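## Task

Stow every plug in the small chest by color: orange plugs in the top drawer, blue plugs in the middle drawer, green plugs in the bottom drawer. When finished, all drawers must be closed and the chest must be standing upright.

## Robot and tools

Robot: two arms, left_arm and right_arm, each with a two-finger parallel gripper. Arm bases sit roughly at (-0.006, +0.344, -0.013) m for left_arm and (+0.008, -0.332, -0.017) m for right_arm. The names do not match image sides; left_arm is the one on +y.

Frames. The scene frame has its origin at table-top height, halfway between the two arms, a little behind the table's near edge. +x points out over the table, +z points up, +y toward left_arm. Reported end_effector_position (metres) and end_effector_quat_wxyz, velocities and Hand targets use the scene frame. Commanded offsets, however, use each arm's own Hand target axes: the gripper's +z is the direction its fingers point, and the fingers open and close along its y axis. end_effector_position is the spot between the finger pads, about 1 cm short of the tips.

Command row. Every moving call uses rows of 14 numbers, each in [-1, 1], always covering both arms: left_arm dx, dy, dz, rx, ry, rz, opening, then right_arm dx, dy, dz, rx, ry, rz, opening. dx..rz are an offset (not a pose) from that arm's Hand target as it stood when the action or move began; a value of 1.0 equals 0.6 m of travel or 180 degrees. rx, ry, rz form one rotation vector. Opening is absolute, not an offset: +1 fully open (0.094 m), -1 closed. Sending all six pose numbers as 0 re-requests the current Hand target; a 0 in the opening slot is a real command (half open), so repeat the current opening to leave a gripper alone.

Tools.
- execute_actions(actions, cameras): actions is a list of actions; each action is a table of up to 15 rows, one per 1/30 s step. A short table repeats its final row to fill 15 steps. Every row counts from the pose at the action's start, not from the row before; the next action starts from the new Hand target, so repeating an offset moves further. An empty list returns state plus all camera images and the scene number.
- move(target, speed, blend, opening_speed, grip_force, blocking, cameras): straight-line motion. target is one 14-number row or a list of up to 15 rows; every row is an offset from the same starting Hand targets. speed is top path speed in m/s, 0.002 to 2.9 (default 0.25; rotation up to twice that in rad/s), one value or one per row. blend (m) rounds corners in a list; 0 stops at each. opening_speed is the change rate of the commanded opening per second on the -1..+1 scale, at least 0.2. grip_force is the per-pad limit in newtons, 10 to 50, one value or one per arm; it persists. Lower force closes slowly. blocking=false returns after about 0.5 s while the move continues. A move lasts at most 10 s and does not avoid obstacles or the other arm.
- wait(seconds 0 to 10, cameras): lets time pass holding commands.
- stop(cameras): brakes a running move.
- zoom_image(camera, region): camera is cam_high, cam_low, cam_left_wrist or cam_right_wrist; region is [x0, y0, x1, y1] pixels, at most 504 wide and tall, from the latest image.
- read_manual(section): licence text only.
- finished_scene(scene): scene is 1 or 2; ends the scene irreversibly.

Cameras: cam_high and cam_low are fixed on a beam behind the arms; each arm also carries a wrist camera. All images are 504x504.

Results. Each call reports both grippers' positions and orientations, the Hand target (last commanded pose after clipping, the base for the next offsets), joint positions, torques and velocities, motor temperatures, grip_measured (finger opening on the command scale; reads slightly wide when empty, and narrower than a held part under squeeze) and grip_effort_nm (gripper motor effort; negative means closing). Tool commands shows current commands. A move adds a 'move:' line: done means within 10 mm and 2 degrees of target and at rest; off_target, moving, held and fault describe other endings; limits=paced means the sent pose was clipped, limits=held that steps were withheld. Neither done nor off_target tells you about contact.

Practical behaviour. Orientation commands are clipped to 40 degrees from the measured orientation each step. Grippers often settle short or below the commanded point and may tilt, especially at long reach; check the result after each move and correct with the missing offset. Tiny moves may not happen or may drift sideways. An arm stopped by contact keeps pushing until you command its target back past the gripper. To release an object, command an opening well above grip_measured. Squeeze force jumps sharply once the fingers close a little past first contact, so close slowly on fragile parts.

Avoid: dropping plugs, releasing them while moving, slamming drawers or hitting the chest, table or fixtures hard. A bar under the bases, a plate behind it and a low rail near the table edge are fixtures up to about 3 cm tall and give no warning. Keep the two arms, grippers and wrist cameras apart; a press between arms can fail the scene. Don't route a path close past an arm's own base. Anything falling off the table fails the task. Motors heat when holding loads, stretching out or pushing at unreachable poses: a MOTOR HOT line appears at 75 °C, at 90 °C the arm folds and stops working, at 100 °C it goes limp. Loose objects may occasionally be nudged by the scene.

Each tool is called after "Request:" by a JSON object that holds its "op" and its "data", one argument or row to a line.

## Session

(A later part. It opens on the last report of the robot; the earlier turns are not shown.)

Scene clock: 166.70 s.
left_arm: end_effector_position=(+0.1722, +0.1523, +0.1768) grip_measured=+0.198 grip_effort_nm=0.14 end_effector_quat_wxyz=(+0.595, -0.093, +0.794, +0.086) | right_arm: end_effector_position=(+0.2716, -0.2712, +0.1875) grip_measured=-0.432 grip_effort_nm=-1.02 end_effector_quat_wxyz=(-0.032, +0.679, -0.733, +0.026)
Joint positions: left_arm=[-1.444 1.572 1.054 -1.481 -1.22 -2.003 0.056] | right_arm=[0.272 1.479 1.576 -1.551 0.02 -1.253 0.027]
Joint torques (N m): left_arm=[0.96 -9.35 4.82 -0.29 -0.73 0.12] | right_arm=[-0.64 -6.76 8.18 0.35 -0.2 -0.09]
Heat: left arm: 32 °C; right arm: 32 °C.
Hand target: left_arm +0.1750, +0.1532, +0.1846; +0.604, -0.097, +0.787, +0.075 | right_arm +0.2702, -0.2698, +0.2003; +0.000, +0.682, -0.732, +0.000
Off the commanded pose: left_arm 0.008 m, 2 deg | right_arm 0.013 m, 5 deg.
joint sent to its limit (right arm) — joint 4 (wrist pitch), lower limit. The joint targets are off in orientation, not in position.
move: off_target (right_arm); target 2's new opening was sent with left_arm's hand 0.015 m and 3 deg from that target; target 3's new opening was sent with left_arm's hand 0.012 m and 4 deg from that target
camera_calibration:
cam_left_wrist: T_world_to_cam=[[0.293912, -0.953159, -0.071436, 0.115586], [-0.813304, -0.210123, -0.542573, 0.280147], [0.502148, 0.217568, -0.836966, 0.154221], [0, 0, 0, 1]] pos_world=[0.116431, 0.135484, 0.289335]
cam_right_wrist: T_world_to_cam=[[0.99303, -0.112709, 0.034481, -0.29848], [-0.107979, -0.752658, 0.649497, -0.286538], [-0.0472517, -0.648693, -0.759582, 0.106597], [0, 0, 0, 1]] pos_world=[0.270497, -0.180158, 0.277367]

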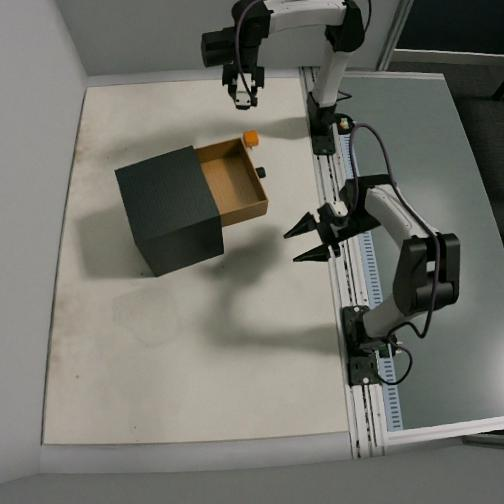

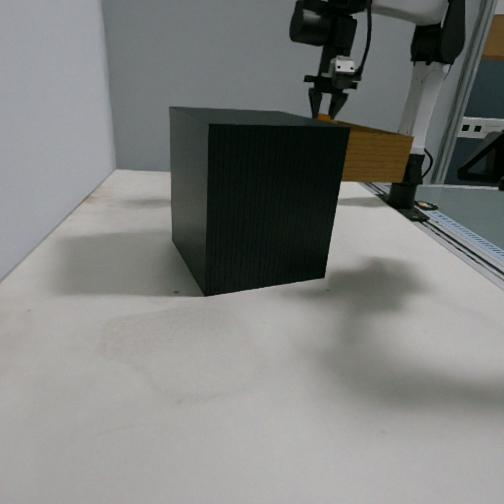

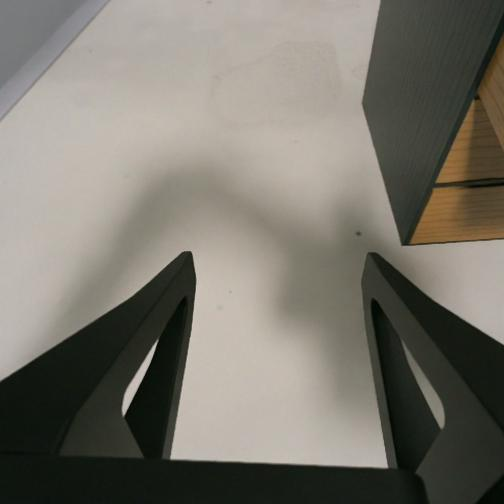

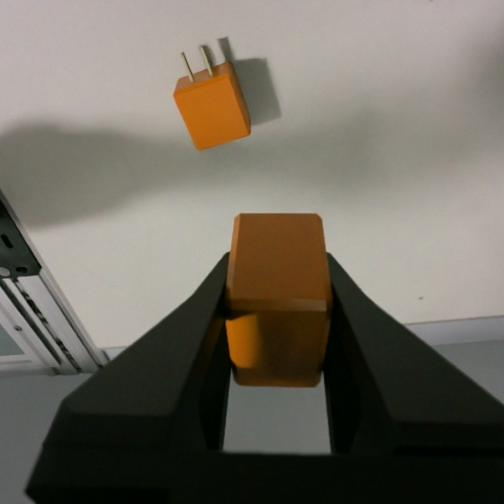

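Request:
{"op": "move", "data": {
  "target": [
    [0,0,0,0,0,0,0.2,0,0,-0.117,0.104,-0.144,0.389,-0.6],
    [0,0,0,0,0,0,0.2,-0.3765,-0.054,-0.117,0.104,-0.144,0.389,-0.6],
    [0,0,0,0,0,0,0.2,-0.3765,-0.054,0.02,0.104,-0.144,0.389,-0.6]
  ],
  "blend": [0.02,0.01,0],
  "speed": [0.3,0.3,0.2],
  "cameras": ["all"]
}}

Scene clock: 174.03 s.
left_arm: end_effector_position=(+0.1723, +0.1521, +0.1767) grip_measured=+0.198 grip_effort_nm=0.14 end_effector_quat_wxyz=(+0.595, -0.093, +0.794, +0.086) | right_arm: end_effector_position=(+0.3179, -0.0464, +0.1763) grip_measured=-0.432 grip_effort_nm=-1.02 end_effector_quat_wxyz=(+0.239, -0.125, +0.963, +0.019)
Joint positions: left_arm=[-1.444 1.572 1.054 -1.479 -1.22 -2.002 0.056] | right_arm=[0.917 1.752 1.713 -1.114 0.32 0.561 0.027]
Joint torques (N m): left_arm=[0.9 -9.37 4.97 -0.33 -0.74 0.11] | right_arm=[-0.31 -10.73 5.93 1.16 0.19 0.02]
Motor temperatures (°C): left_arm=[18 31 32 25 19 20 20] | right_arm=[18 32 32 20 16 20 21]
Heat: left arm: 32 °C; right arm: 32 °C.
Hand target: left_arm +0.1750, +0.1532, +0.1846; +0.604, -0.097, +0.787, +0.074 | right_arm +0.3184, -0.0468, +0.1885; +0.257, -0.119, +0.959, +0.032
Off the commanded pose: left_arm 0.008 m, 2 deg | right_arm 0.012 m, 3 deg.
move: off_target (right_arm)
camera_calibration:
cam_left_wrist: T_world_to_cam=[[0.293495, -0.953315, -0.0710677, 0.115351], [-0.813486, -0.210016, -0.542342, 0.279991], [0.502097, 0.216987, -0.837147, 0.154317], [0, 0, 0, 1]] pos_world=[0.116431, 0.135284, 0.289235]
cam_right_wrist: T_world_to_cam=[[0.238296, -0.97053, -0.0358732, -0.106081], [-0.942166, -0.239979, 0.233952, 0.257124], [-0.235666, -0.0219513, -0.971586, 0.372554], [0, 0, 0, 1]] pos_world=[0.355331, -0.0330728, 0.298009]

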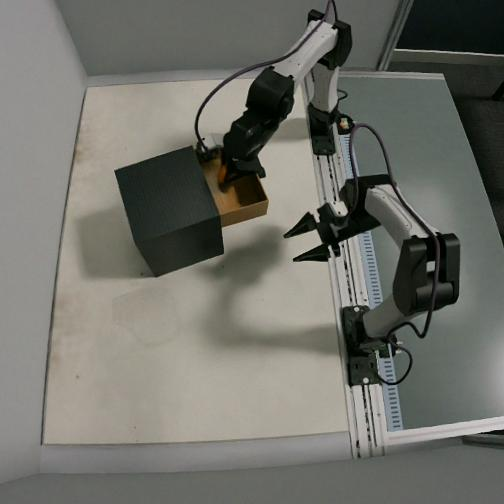

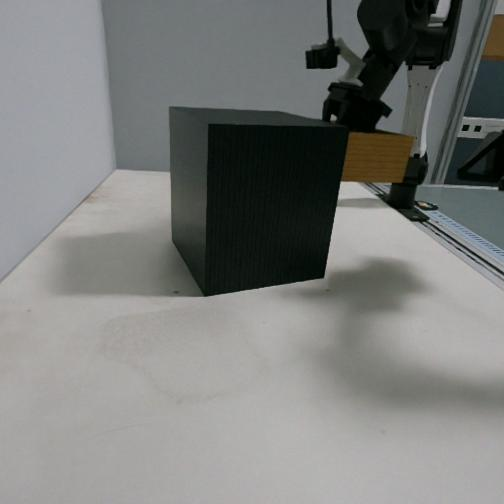

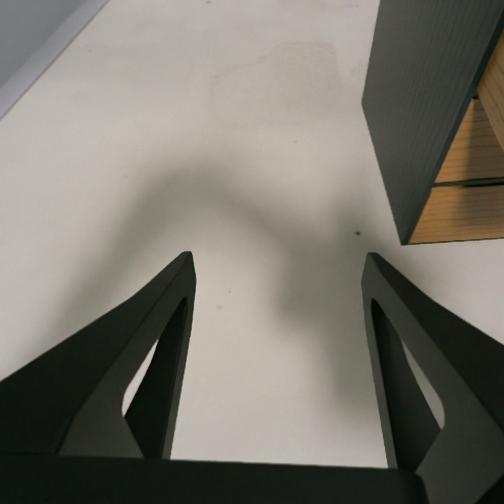

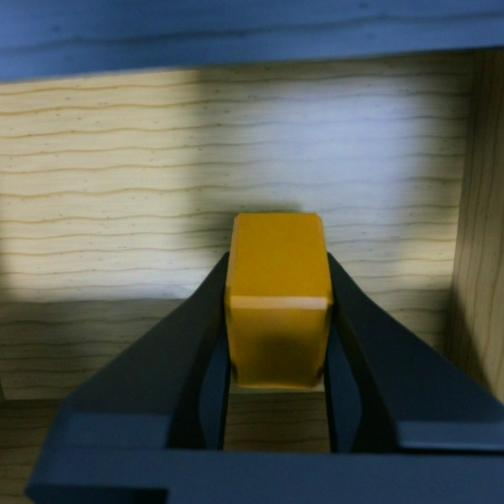

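Request:
{"op": "move", "data": {
  "target": [
    [0,0,0,0,0,0,0.2,0,0,0.003,0,0,0,-0.15],
    [0,0,0,0,0,0,0.2,-0.108,0,-0.188,0,0,0,-0.15],
    [0,0,0,0,0,0,0.2,0.061,-0.303,-0.286,0,0,0,-0.15],
    [0,0,0,0,0,0,0.2,0.218,-0.303,-0.014,-0.119,0.137,-0.443,0.2]
  ],
  "blend": [0,0,0.02,0],
  "opening_speed": 2,
  "speed": [0.1,0.2,0.3,0.3],
  "cameras": ["cam_high","cam_right_wrist"]
}}

Scene clock: 181.93 s.
left_arm: end_effector_position=(+0.1723, +0.1521, +0.1767) grip_measured=+0.198 grip_effort_nm=0.14 end_effector_quat_wxyz=(+0.595, -0.093, +0.794, +0.086) | right_arm: end_effector_position=(+0.2478, -0.2520, +0.1319) grip_measured=+0.198 grip_effort_nm=0.10 end_effector_quat_wxyz=(-0.002, +0.738, -0.675, -0.005)
Joint positions: left_arm=[-1.444 1.572 1.054 -1.479 -1.22 -2.002 0.056] | right_arm=[0.354 1.45 1.328 -1.415 -0.002 -1.336 0.056]
Joint torques (N m): left_arm=[0.95 -9.24 4.9 -0.32 -0.68 0.06] | right_arm=[0.05 -4.36 5.89 0.39 0.01 -0.09]
Heat: left arm: 31 °C; right arm: 32 °C.
Hand target: left_arm +0.1750, +0.1532, +0.1846; +0.604, -0.097, +0.787, +0.074 | right_arm +0.2491, -0.2517, +0.1303; +0.000, +0.743, -0.669, -0.001
Off the commanded pose: left_arm 0.008 m, 2 deg | right_arm 0.002 m, 1 deg.
move: done
camera_calibration:
cam_right_wrist: T_world_to_cam=[[0.997282, 0.0529861, -0.051199, -0.218768], [0.0735718, -0.753891, 0.652867, -0.284235], [-0.00400557, -0.654859, -0.75574, 0.0629299], [0, 0, 0, 1]] pos_world=[0.239337, -0.16148, 0.221926]
Images, in order (width x height): cam_high 504x504, cam_right_wrist 504x504.

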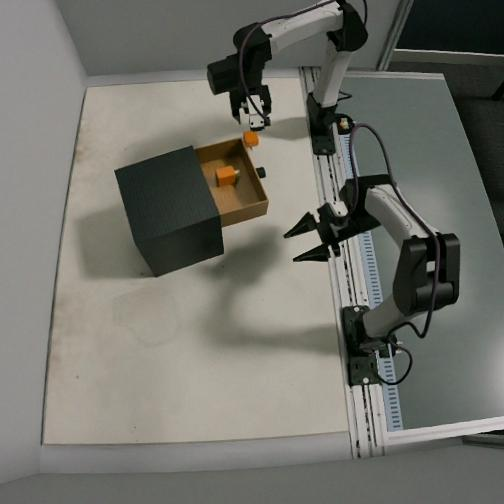

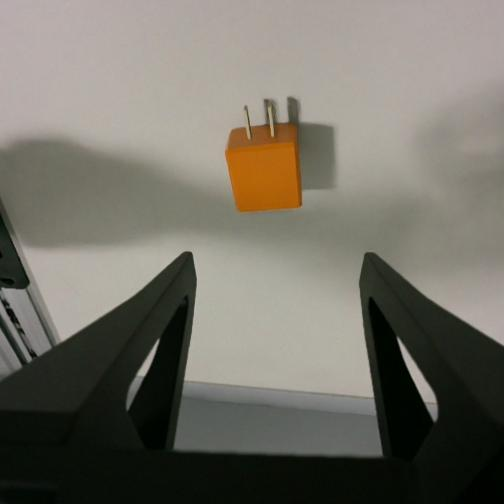

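Request:
{"op": "move", "data": {
  "target": [
    [0,0,0,0,0,0,0.2,0.031,0.012,0.191,0,0,0,0.2],
    [0,0,0,0,0,0,0.2,0.031,0.012,0.191,0,0,0,-0.5],
    [0,0,0,0,0,0,0.2,0.031,0.012,-0.266,0,0,0,-0.6],
    [0,0,0,0,0,0,0.2,-0.4195,-0.138,-0.266,0.119,-0.137,0.444,-0.6],
    [0,0,0,0,0,0,0.2,-0.4195,-0.138,-0.098,0.119,-0.137,0.444,-0.6]
  ],
  "blend": [0,0,0,0.01,0],
  "opening_speed": 2,
  "speed": [0.2,0.2,0.35,0.3,0.2],
  "cameras": ["cam_high","cam_low","cam_right_wrist"]
}}

Scene clock: 192.33 s.
left_arm: end_effector_position=(+0.1723, +0.1521, +0.1767) grip_measured=+0.198 grip_effort_nm=0.14 end_effector_quat_wxyz=(+0.595, -0.093, +0.794, +0.086) | right_arm: end_effector_position=(+0.3062, +0.0062, +0.1749) grip_measured=-0.432 grip_effort_nm=-1.02 end_effector_quat_wxyz=(+0.242, -0.123, +0.962, +0.011)
Joint positions: left_arm=[-1.444 1.572 1.054 -1.479 -1.22 -2.002 0.056] | right_arm=[1.034 1.921 1.926 -1.205 0.381 0.677 0.027]
Joint torques (N m): left_arm=[1.11 -9.5 4.93 -0.36 -0.67 0.17] | right_arm=[-0.2 -12.46 5.61 1.11 0.13 0.03]
Heat: left arm: 31 °C; right arm: 32 °C.
Hand target: left_arm +0.1750, +0.1532, +0.1846; +0.604, -0.097, +0.787, +0.074 | right_arm +0.3053, +0.0071, +0.1892; +0.256, -0.118, +0.959, +0.032
Off the commanded pose: left_arm 0.008 m, 2 deg | right_arm 0.015 m, 3 deg.
move: off_target (right_arm); target 3's new opening was sent with right_arm's hand 0.005 m and 27 deg from that target
camera_calibration:
cam_right_wrist: T_world_to_cam=[[0.232907, -0.972281, -0.0205942, -0.0534878], [-0.945287, -0.231313, 0.230057, 0.260649], [-0.228444, -0.0341145, -0.972959, 0.367624], [0, 0, 0, 1]] pos_world=[0.342827, 0.0208277, 0.296617]
Images, in order (width x height): cam_high 504x504, cam_low 504x504, cam_right_wrist 504x504.

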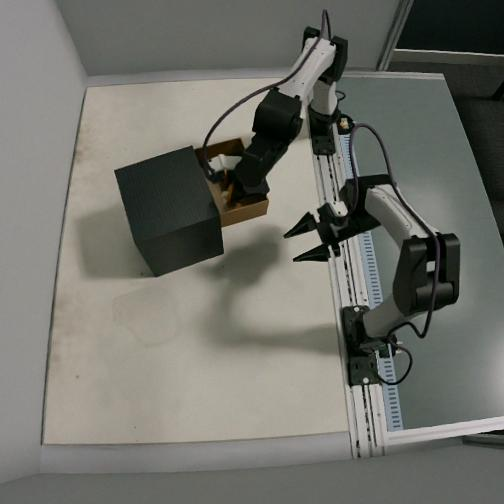

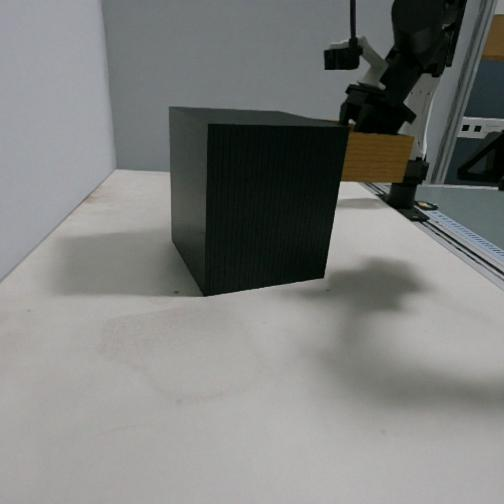

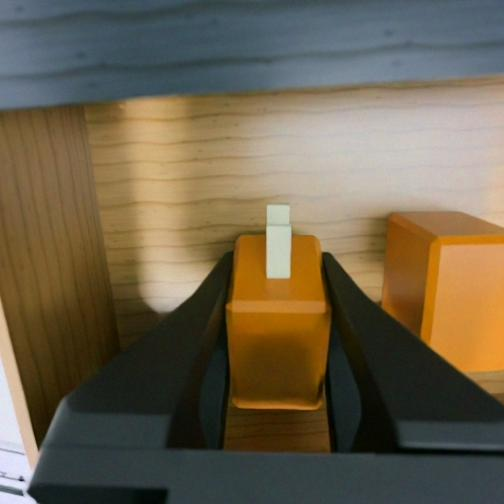

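Request:
{"op": "move", "data": {
  "target": [
    [0,0,0,0,0,0,-1,0,0,0.003,0,0,0,-0.15],
    [0,0,0,0,0,0,-1,-0.108,0,-0.188,0,0,0,-0.15],
    [0,0,0,0,0,0,-1,0.068,-0.438,-0.289,0,0,0,-0.15],
    [0.021,-0.348,-0.066,0,0,0,-1,0.068,-0.438,-0.289,0,0,0,-0.15]
  ],
  "blend": [0,0,0.02,0],
  "opening_speed": 2,
  "speed": [0.1,0.2,0.35,0.3],
  "cameras": ["cam_high","cam_left_wrist"]
}}

Scene clock: 198.93 s.
left_arm: end_effector_position=(+0.1837, -0.0555, +0.1773) grip_measured=-0.995 grip_effort_nm=-0.26 end_effector_quat_wxyz=(+0.592, -0.077, +0.801, +0.040) | right_arm: end_effector_position=(+0.2540, -0.2778, +0.3159) grip_measured=-0.152 grip_effort_nm=0.10 end_effector_quat_wxyz=(+0.273, -0.114, +0.955, +0.030)
Joint positions: left_arm=[-1.471 2.256 2.024 -1.556 -1.225 -1.841 0] | right_arm=[0.252 1.224 1.81 -1.565 0.001 -0.017 0.04]
Joint torques (N m): left_arm=[0.44 -13.09 7.77 -0.23 -0.71 0.1] | right_arm=[-0.83 -3 4.9 1.27 -0.13 -0.08]
Heat: left arm: 31 °C; right arm: 33 °C.
Hand target: left_arm +0.1852, -0.0594, +0.1825; +0.604, -0.097, +0.787, +0.074 | right_arm +0.2508, -0.2777, +0.3188; +0.256, -0.118, +0.959, +0.032
Off the commanded pose: left_arm 0.007 m, 5 deg | right_arm 0.004 m, 2 deg.
joint read past its limit (right arm) — joint 4 (wrist pitch), lower limit.
joint sent to its limit (left arm) — joint 4 (wrist pitch), lower limit. The joint targets are off in orientation, not in position.
joint sent to its limit (right arm) — joint 4 (wrist pitch), lower limit. The joint targets are off in orientation, not in position.
move: off_target (left_arm)
camera_calibration:
cam_left_wrist: T_world_to_cam=[[0.21306, -0.976854, -0.0190084, -0.0815367], [-0.834018, -0.171703, -0.52434, 0.248722], [0.50894, 0.127569, -0.851297, 0.190393], [0, 0, 0, 1]] pos_world=[0.127912, -0.0612315, 0.290946]
Images, in order (width x height): cam_high 504x504, cam_left_wrist 504x504.

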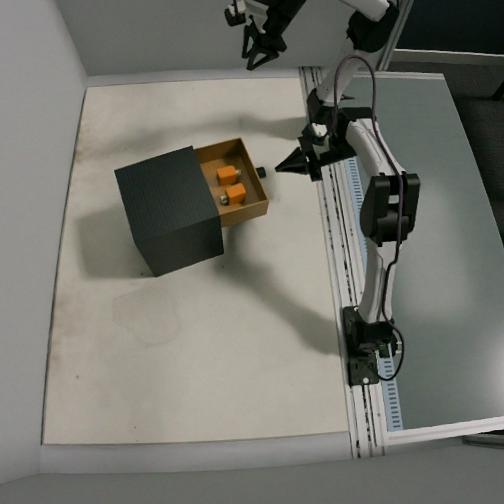

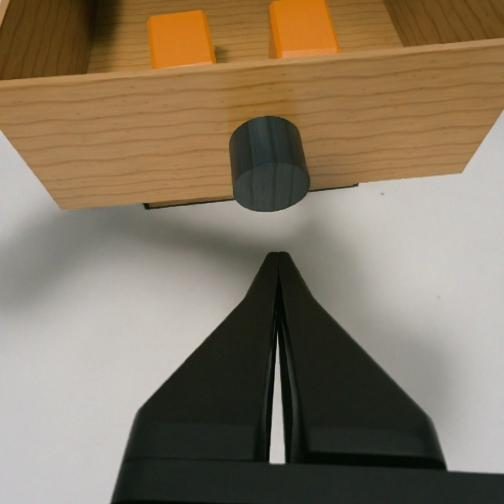

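Request:
{"op": "move", "data": {
  "target": [
    [-0.069,0.01,0.262,0,0,0,-1,0,0,0,0,0,0,-0.15],
    [-0.02,0.004,0.08,0,0,0,-1,0,0,0,0,0,0,-0.15]
  ],
  "speed": [0.1,0.2],
  "cameras": ["all"]
}}

Request:
{"op": "zoom_image", "data": {
  "camera": "cam_high",
  "region": [150, 130, 270, 290]
}}

Scene clock: 204.20 s.
left_arm: end_effector_position=(+0.2281, -0.0430, +0.1785) grip_measured=-0.995 grip_effort_nm=-0.26 end_effector_quat_wxyz=(+0.596, -0.086, +0.794, +0.078) | right_arm: end_effector_position=(+0.2540, -0.2778, +0.3159) grip_measured=-0.152 grip_effort_nm=0.10 end_effector_quat_wxyz=(+0.273, -0.114, +0.955, +0.030)
Joint positions: left_arm=[-1.365 2.262 2.022 -1.476 -1.25 -1.71 0] | right_arm=[0.252 1.224 1.81 -1.565 0.001 -0.017 0.04]
Joint torques (N m): left_arm=[1.07 -12.66 8.06 0.01 -0.71 -0.18] | right_arm=[-0.8 -3 4.9 1.27 -0.13 -0.08]
Heat: left arm: 33 °C; right arm: 32 °C.
Hand target: left_arm +0.2326, -0.0451, +0.1818; +0.604, -0.097, +0.787, +0.074 | right_arm +0.2508, -0.2777, +0.3188; +0.256, -0.118, +0.959, +0.032
Off the commanded pose: left_arm 0.006 m, 2 deg | right_arm 0.004 m, 2 deg.
joint read past its limit (right arm) — joint 4 (wrist pitch), lower limit.
joint sent to its limit (right arm) — joint 4 (wrist pitch), lower limit. The joint targets are off in orientation, not in position.
move: done
camera_calibration:
cam_left_wrist: T_world_to_cam=[[0.273234, -0.959675, -0.0660878, -0.0834096], [-0.817046, -0.195266, -0.5425, 0.28689], [0.507719, 0.202226, -0.837452, 0.168144], [0, 0, 0, 1]] pos_world=[0.171823, -0.0580293, 0.290937]
cam_right_wrist: T_world_to_cam=[[0.227118, -0.972377, -0.0538453, -0.302563], [-0.958565, -0.232971, 0.163942, 0.136969], [-0.171958, 0.01438, -0.984999, 0.486162], [0, 0, 0, 1]] pos_world=[0.283611, -0.269286, 0.440123]

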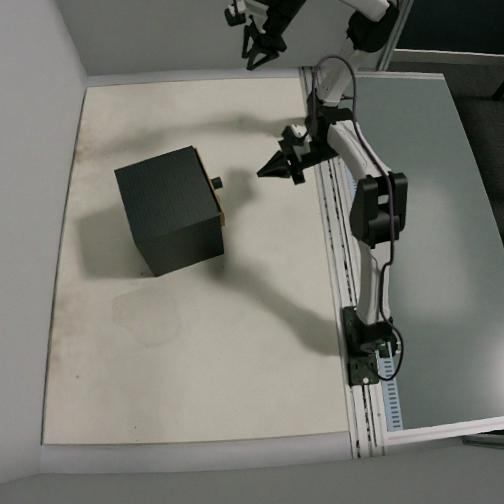

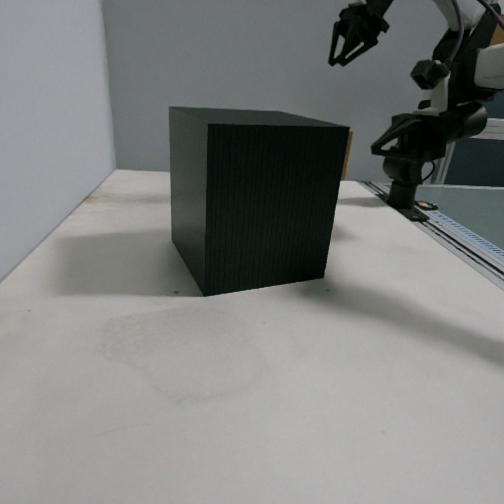

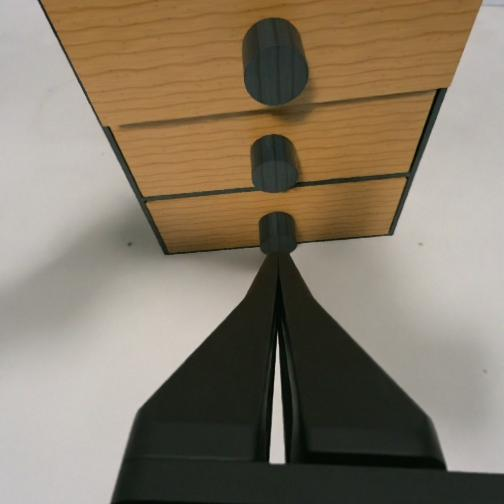

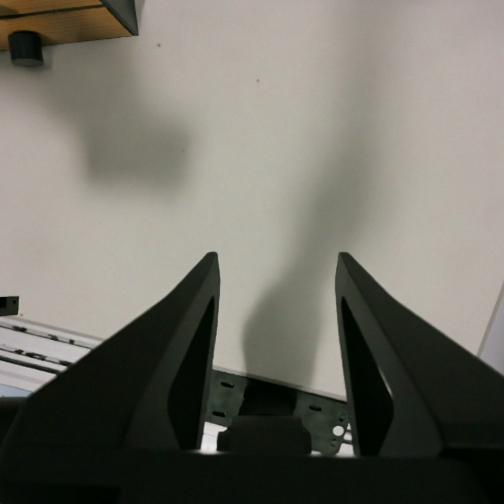

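Scaled by 3.150 from the camera's 504x504 image, which has a finer 720x720 frame.

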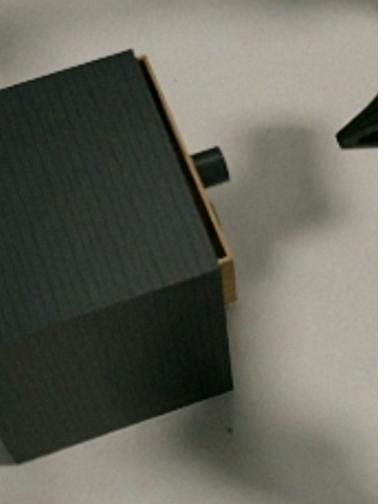

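Request:
{"op": "move", "data": {
  "target": [
    [-0.056,0.004,0.211,0,0,0,-1,0,0,0,0,0,0,-0.15],
    [0,0.004,0,0,0,0,-1,0,0,0,0,0,0,-0.15]
  ],
  "speed": [0.1,0.2],
  "cameras": ["cam_high","cam_left_wrist"]
}}

Request:
{"op": "zoom_image", "data": {
  "camera": "cam_high",
  "region": [150, 130, 270, 290]
}}

Scene clock: 209.70 s.
left_arm: end_effector_position=(+0.2275, -0.0406, +0.1785) grip_measured=-0.995 grip_effort_nm=-0.26 end_effector_quat_wxyz=(+0.597, -0.086, +0.794, +0.078) | right_arm: end_effector_position=(+0.2540, -0.2778, +0.3159) grip_measured=-0.152 grip_effort_nm=0.10 end_effector_quat_wxyz=(+0.273, -0.114, +0.955, +0.030)
Joint positions: left_arm=[-1.365 2.25 2.002 -1.47 -1.251 -1.712 0] | right_arm=[0.252 1.224 1.81 -1.565 0.001 -0.017 0.04]
Joint torques (N m): left_arm=[0.99 -12.57 8.23 -0.04 -0.63 -0.17] | right_arm=[-0.8 -3.02 4.89 1.27 -0.13 -0.08]
Motor temperatures (°C): left_arm=[18 36 32 24 20 20 20] | right_arm=[18 31 29 21 16 20 20]
Heat: left arm: 36 °C; right arm: 31 °C.
Hand target: left_arm +0.2320, -0.0428, +0.1817; +0.604, -0.097, +0.787, +0.074 | right_arm +0.2508, -0.2777, +0.3188; +0.256, -0.118, +0.959, +0.032
Off the commanded pose: left_arm 0.006 m, 2 deg | right_arm 0.004 m, 2 deg.
joint read past its limit (right arm) — joint 4 (wrist pitch), lower limit.
joint sent to its limit (right arm) — joint 4 (wrist pitch), lower limit. The joint targets are off in orientation, not in position.
move: done
camera_calibration:
cam_left_wrist: T_world_to_cam=[[0.273296, -0.959658, -0.0660786, -0.0810235], [-0.816609, -0.195156, -0.543197, 0.286901], [0.508388, 0.202414, -0.837001, 0.167799], [0, 0, 0, 1]] pos_world=[0.171122, -0.0557295, 0.290938]
Images, in order (width x height): cam_high 504x504, cam_left_wrist 504x504.

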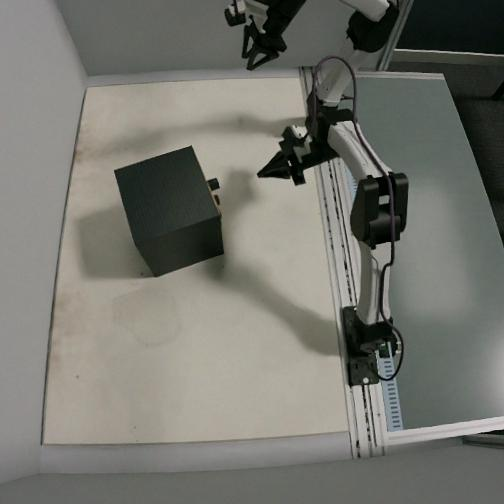

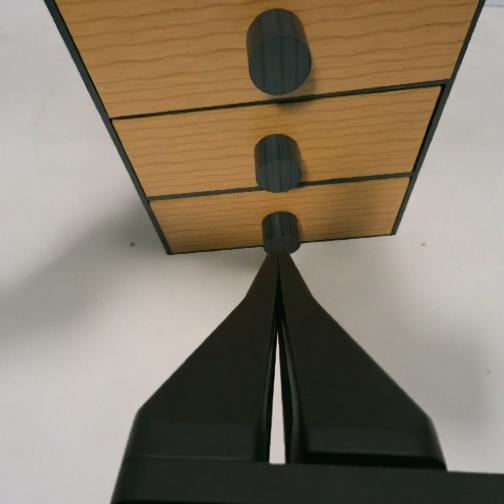

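Scaled by 3.150 from the camera's 504x504 image, which has a finer 720x720 frame.

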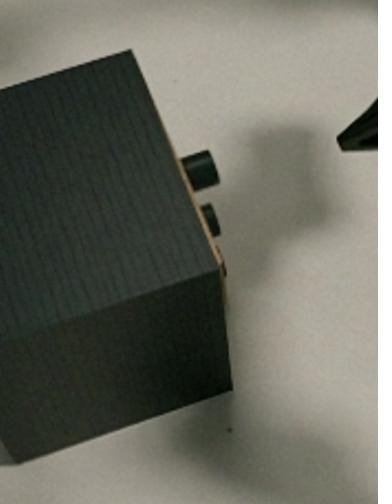

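Request:
{"op": "zoom_image", "data": {
  "camera": "cam_left_wrist",
  "region": [40, 0, 490, 260]
}}

Scaled by 1.120 from the camera's 504x504 image, which has a finer 720x720 frame.

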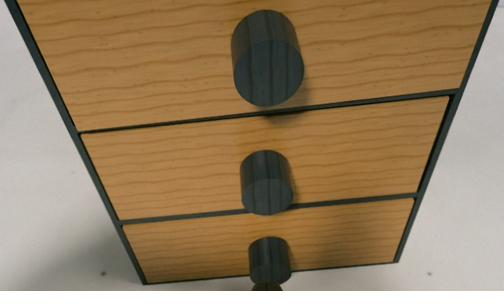

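Request:
{"op": "move", "data": {
  "target": [
    [-0.061,0.002,0.229,0,0,0,-1,0,0,0,0,0,0,-0.15],
    [0,0,0,0,0,0,-1,0,0,0,0,0,0,-0.15]
  ],
  "speed": [0.1,0.2],
  "cameras": ["cam_high","cam_left_wrist"]
}}

Request:
{"op": "zoom_image", "data": {
  "camera": "cam_high",
  "region": [150, 130, 270, 290]
}}

Request:
{"op": "zoom_image", "data": {
  "camera": "cam_left_wrist",
  "region": [40, 0, 490, 260]
}}

Scene clock: 215.10 s.
left_arm: end_effector_position=(+0.2276, -0.0407, +0.1787) grip_measured=-0.995 grip_effort_nm=-0.26 end_effector_quat_wxyz=(+0.597, -0.086, +0.794, +0.078) | right_arm: end_effector_position=(+0.2540, -0.2778, +0.3159) grip_measured=-0.152 grip_effort_nm=0.10 end_effector_quat_wxyz=(+0.273, -0.114, +0.955, +0.030)
Joint positions: left_arm=[-1.365 2.25 2.003 -1.47 -1.252 -1.712 0] | right_arm=[0.252 1.224 1.81 -1.565 0.001 -0.017 0.04]
Joint torques (N m): left_arm=[0.98 -12.64 8.17 -0.01 -0.65 -0.19] | right_arm=[-0.81 -2.99 4.9 1.27 -0.13 -0.08]
Heat: left arm: 38 °C; right arm: 30 °C.
Hand target: left_arm +0.2320, -0.0427, +0.1817; +0.604, -0.096, +0.787, +0.075 | right_arm +0.2508, -0.2777, +0.3188; +0.256, -0.118, +0.959, +0.032
Off the commanded pose: left_arm 0.006 m, 2 deg | right_arm 0.004 m, 2 deg.
joint read past its limit (right arm) — joint 4 (wrist pitch), lower limit.
joint sent to its limit (right arm) — joint 4 (wrist pitch), lower limit. The joint targets are off in orientation, not in position.
move: done
camera_calibration:
cam_left_wrist: T_world_to_cam=[[0.273187, -0.959693, -0.0660209, -0.0809831], [-0.816077, -0.194875, -0.544097, 0.287114], [0.5093, 0.202519, -0.836421, 0.1677], [0, 0, 0, 1]] pos_world=[0.171021, -0.0557299, 0.291139]
Images, in order (width x height): cam_high 504x504, cam_left_wrist 504x504.

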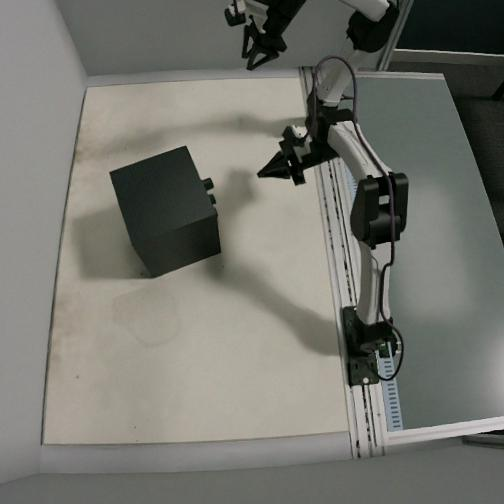

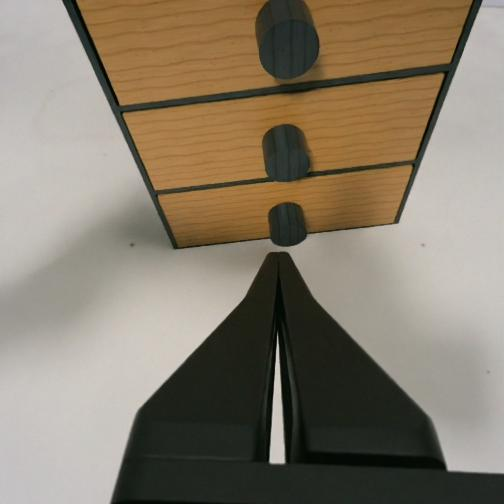

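Scaled by 3.150 from the camera's 504x504 image, which has a finer 720x720 frame.

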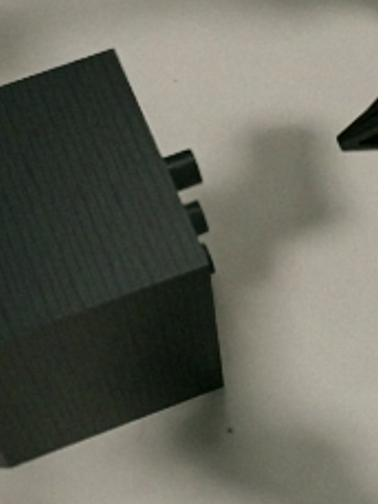

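Scaled by 1.120 from the camera's 504x504 image, which has a finer 720x720 frame.

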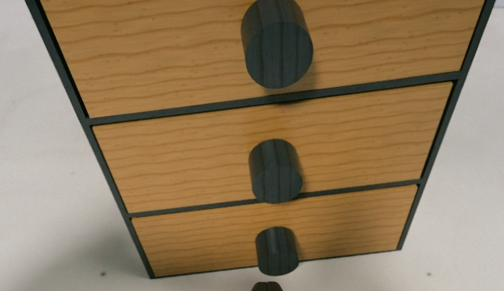

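Chest slid; all shut.

Request:
{"op": "finished_scene", "data": {
  "scene": 2
}}

The scene is finished: the task was done.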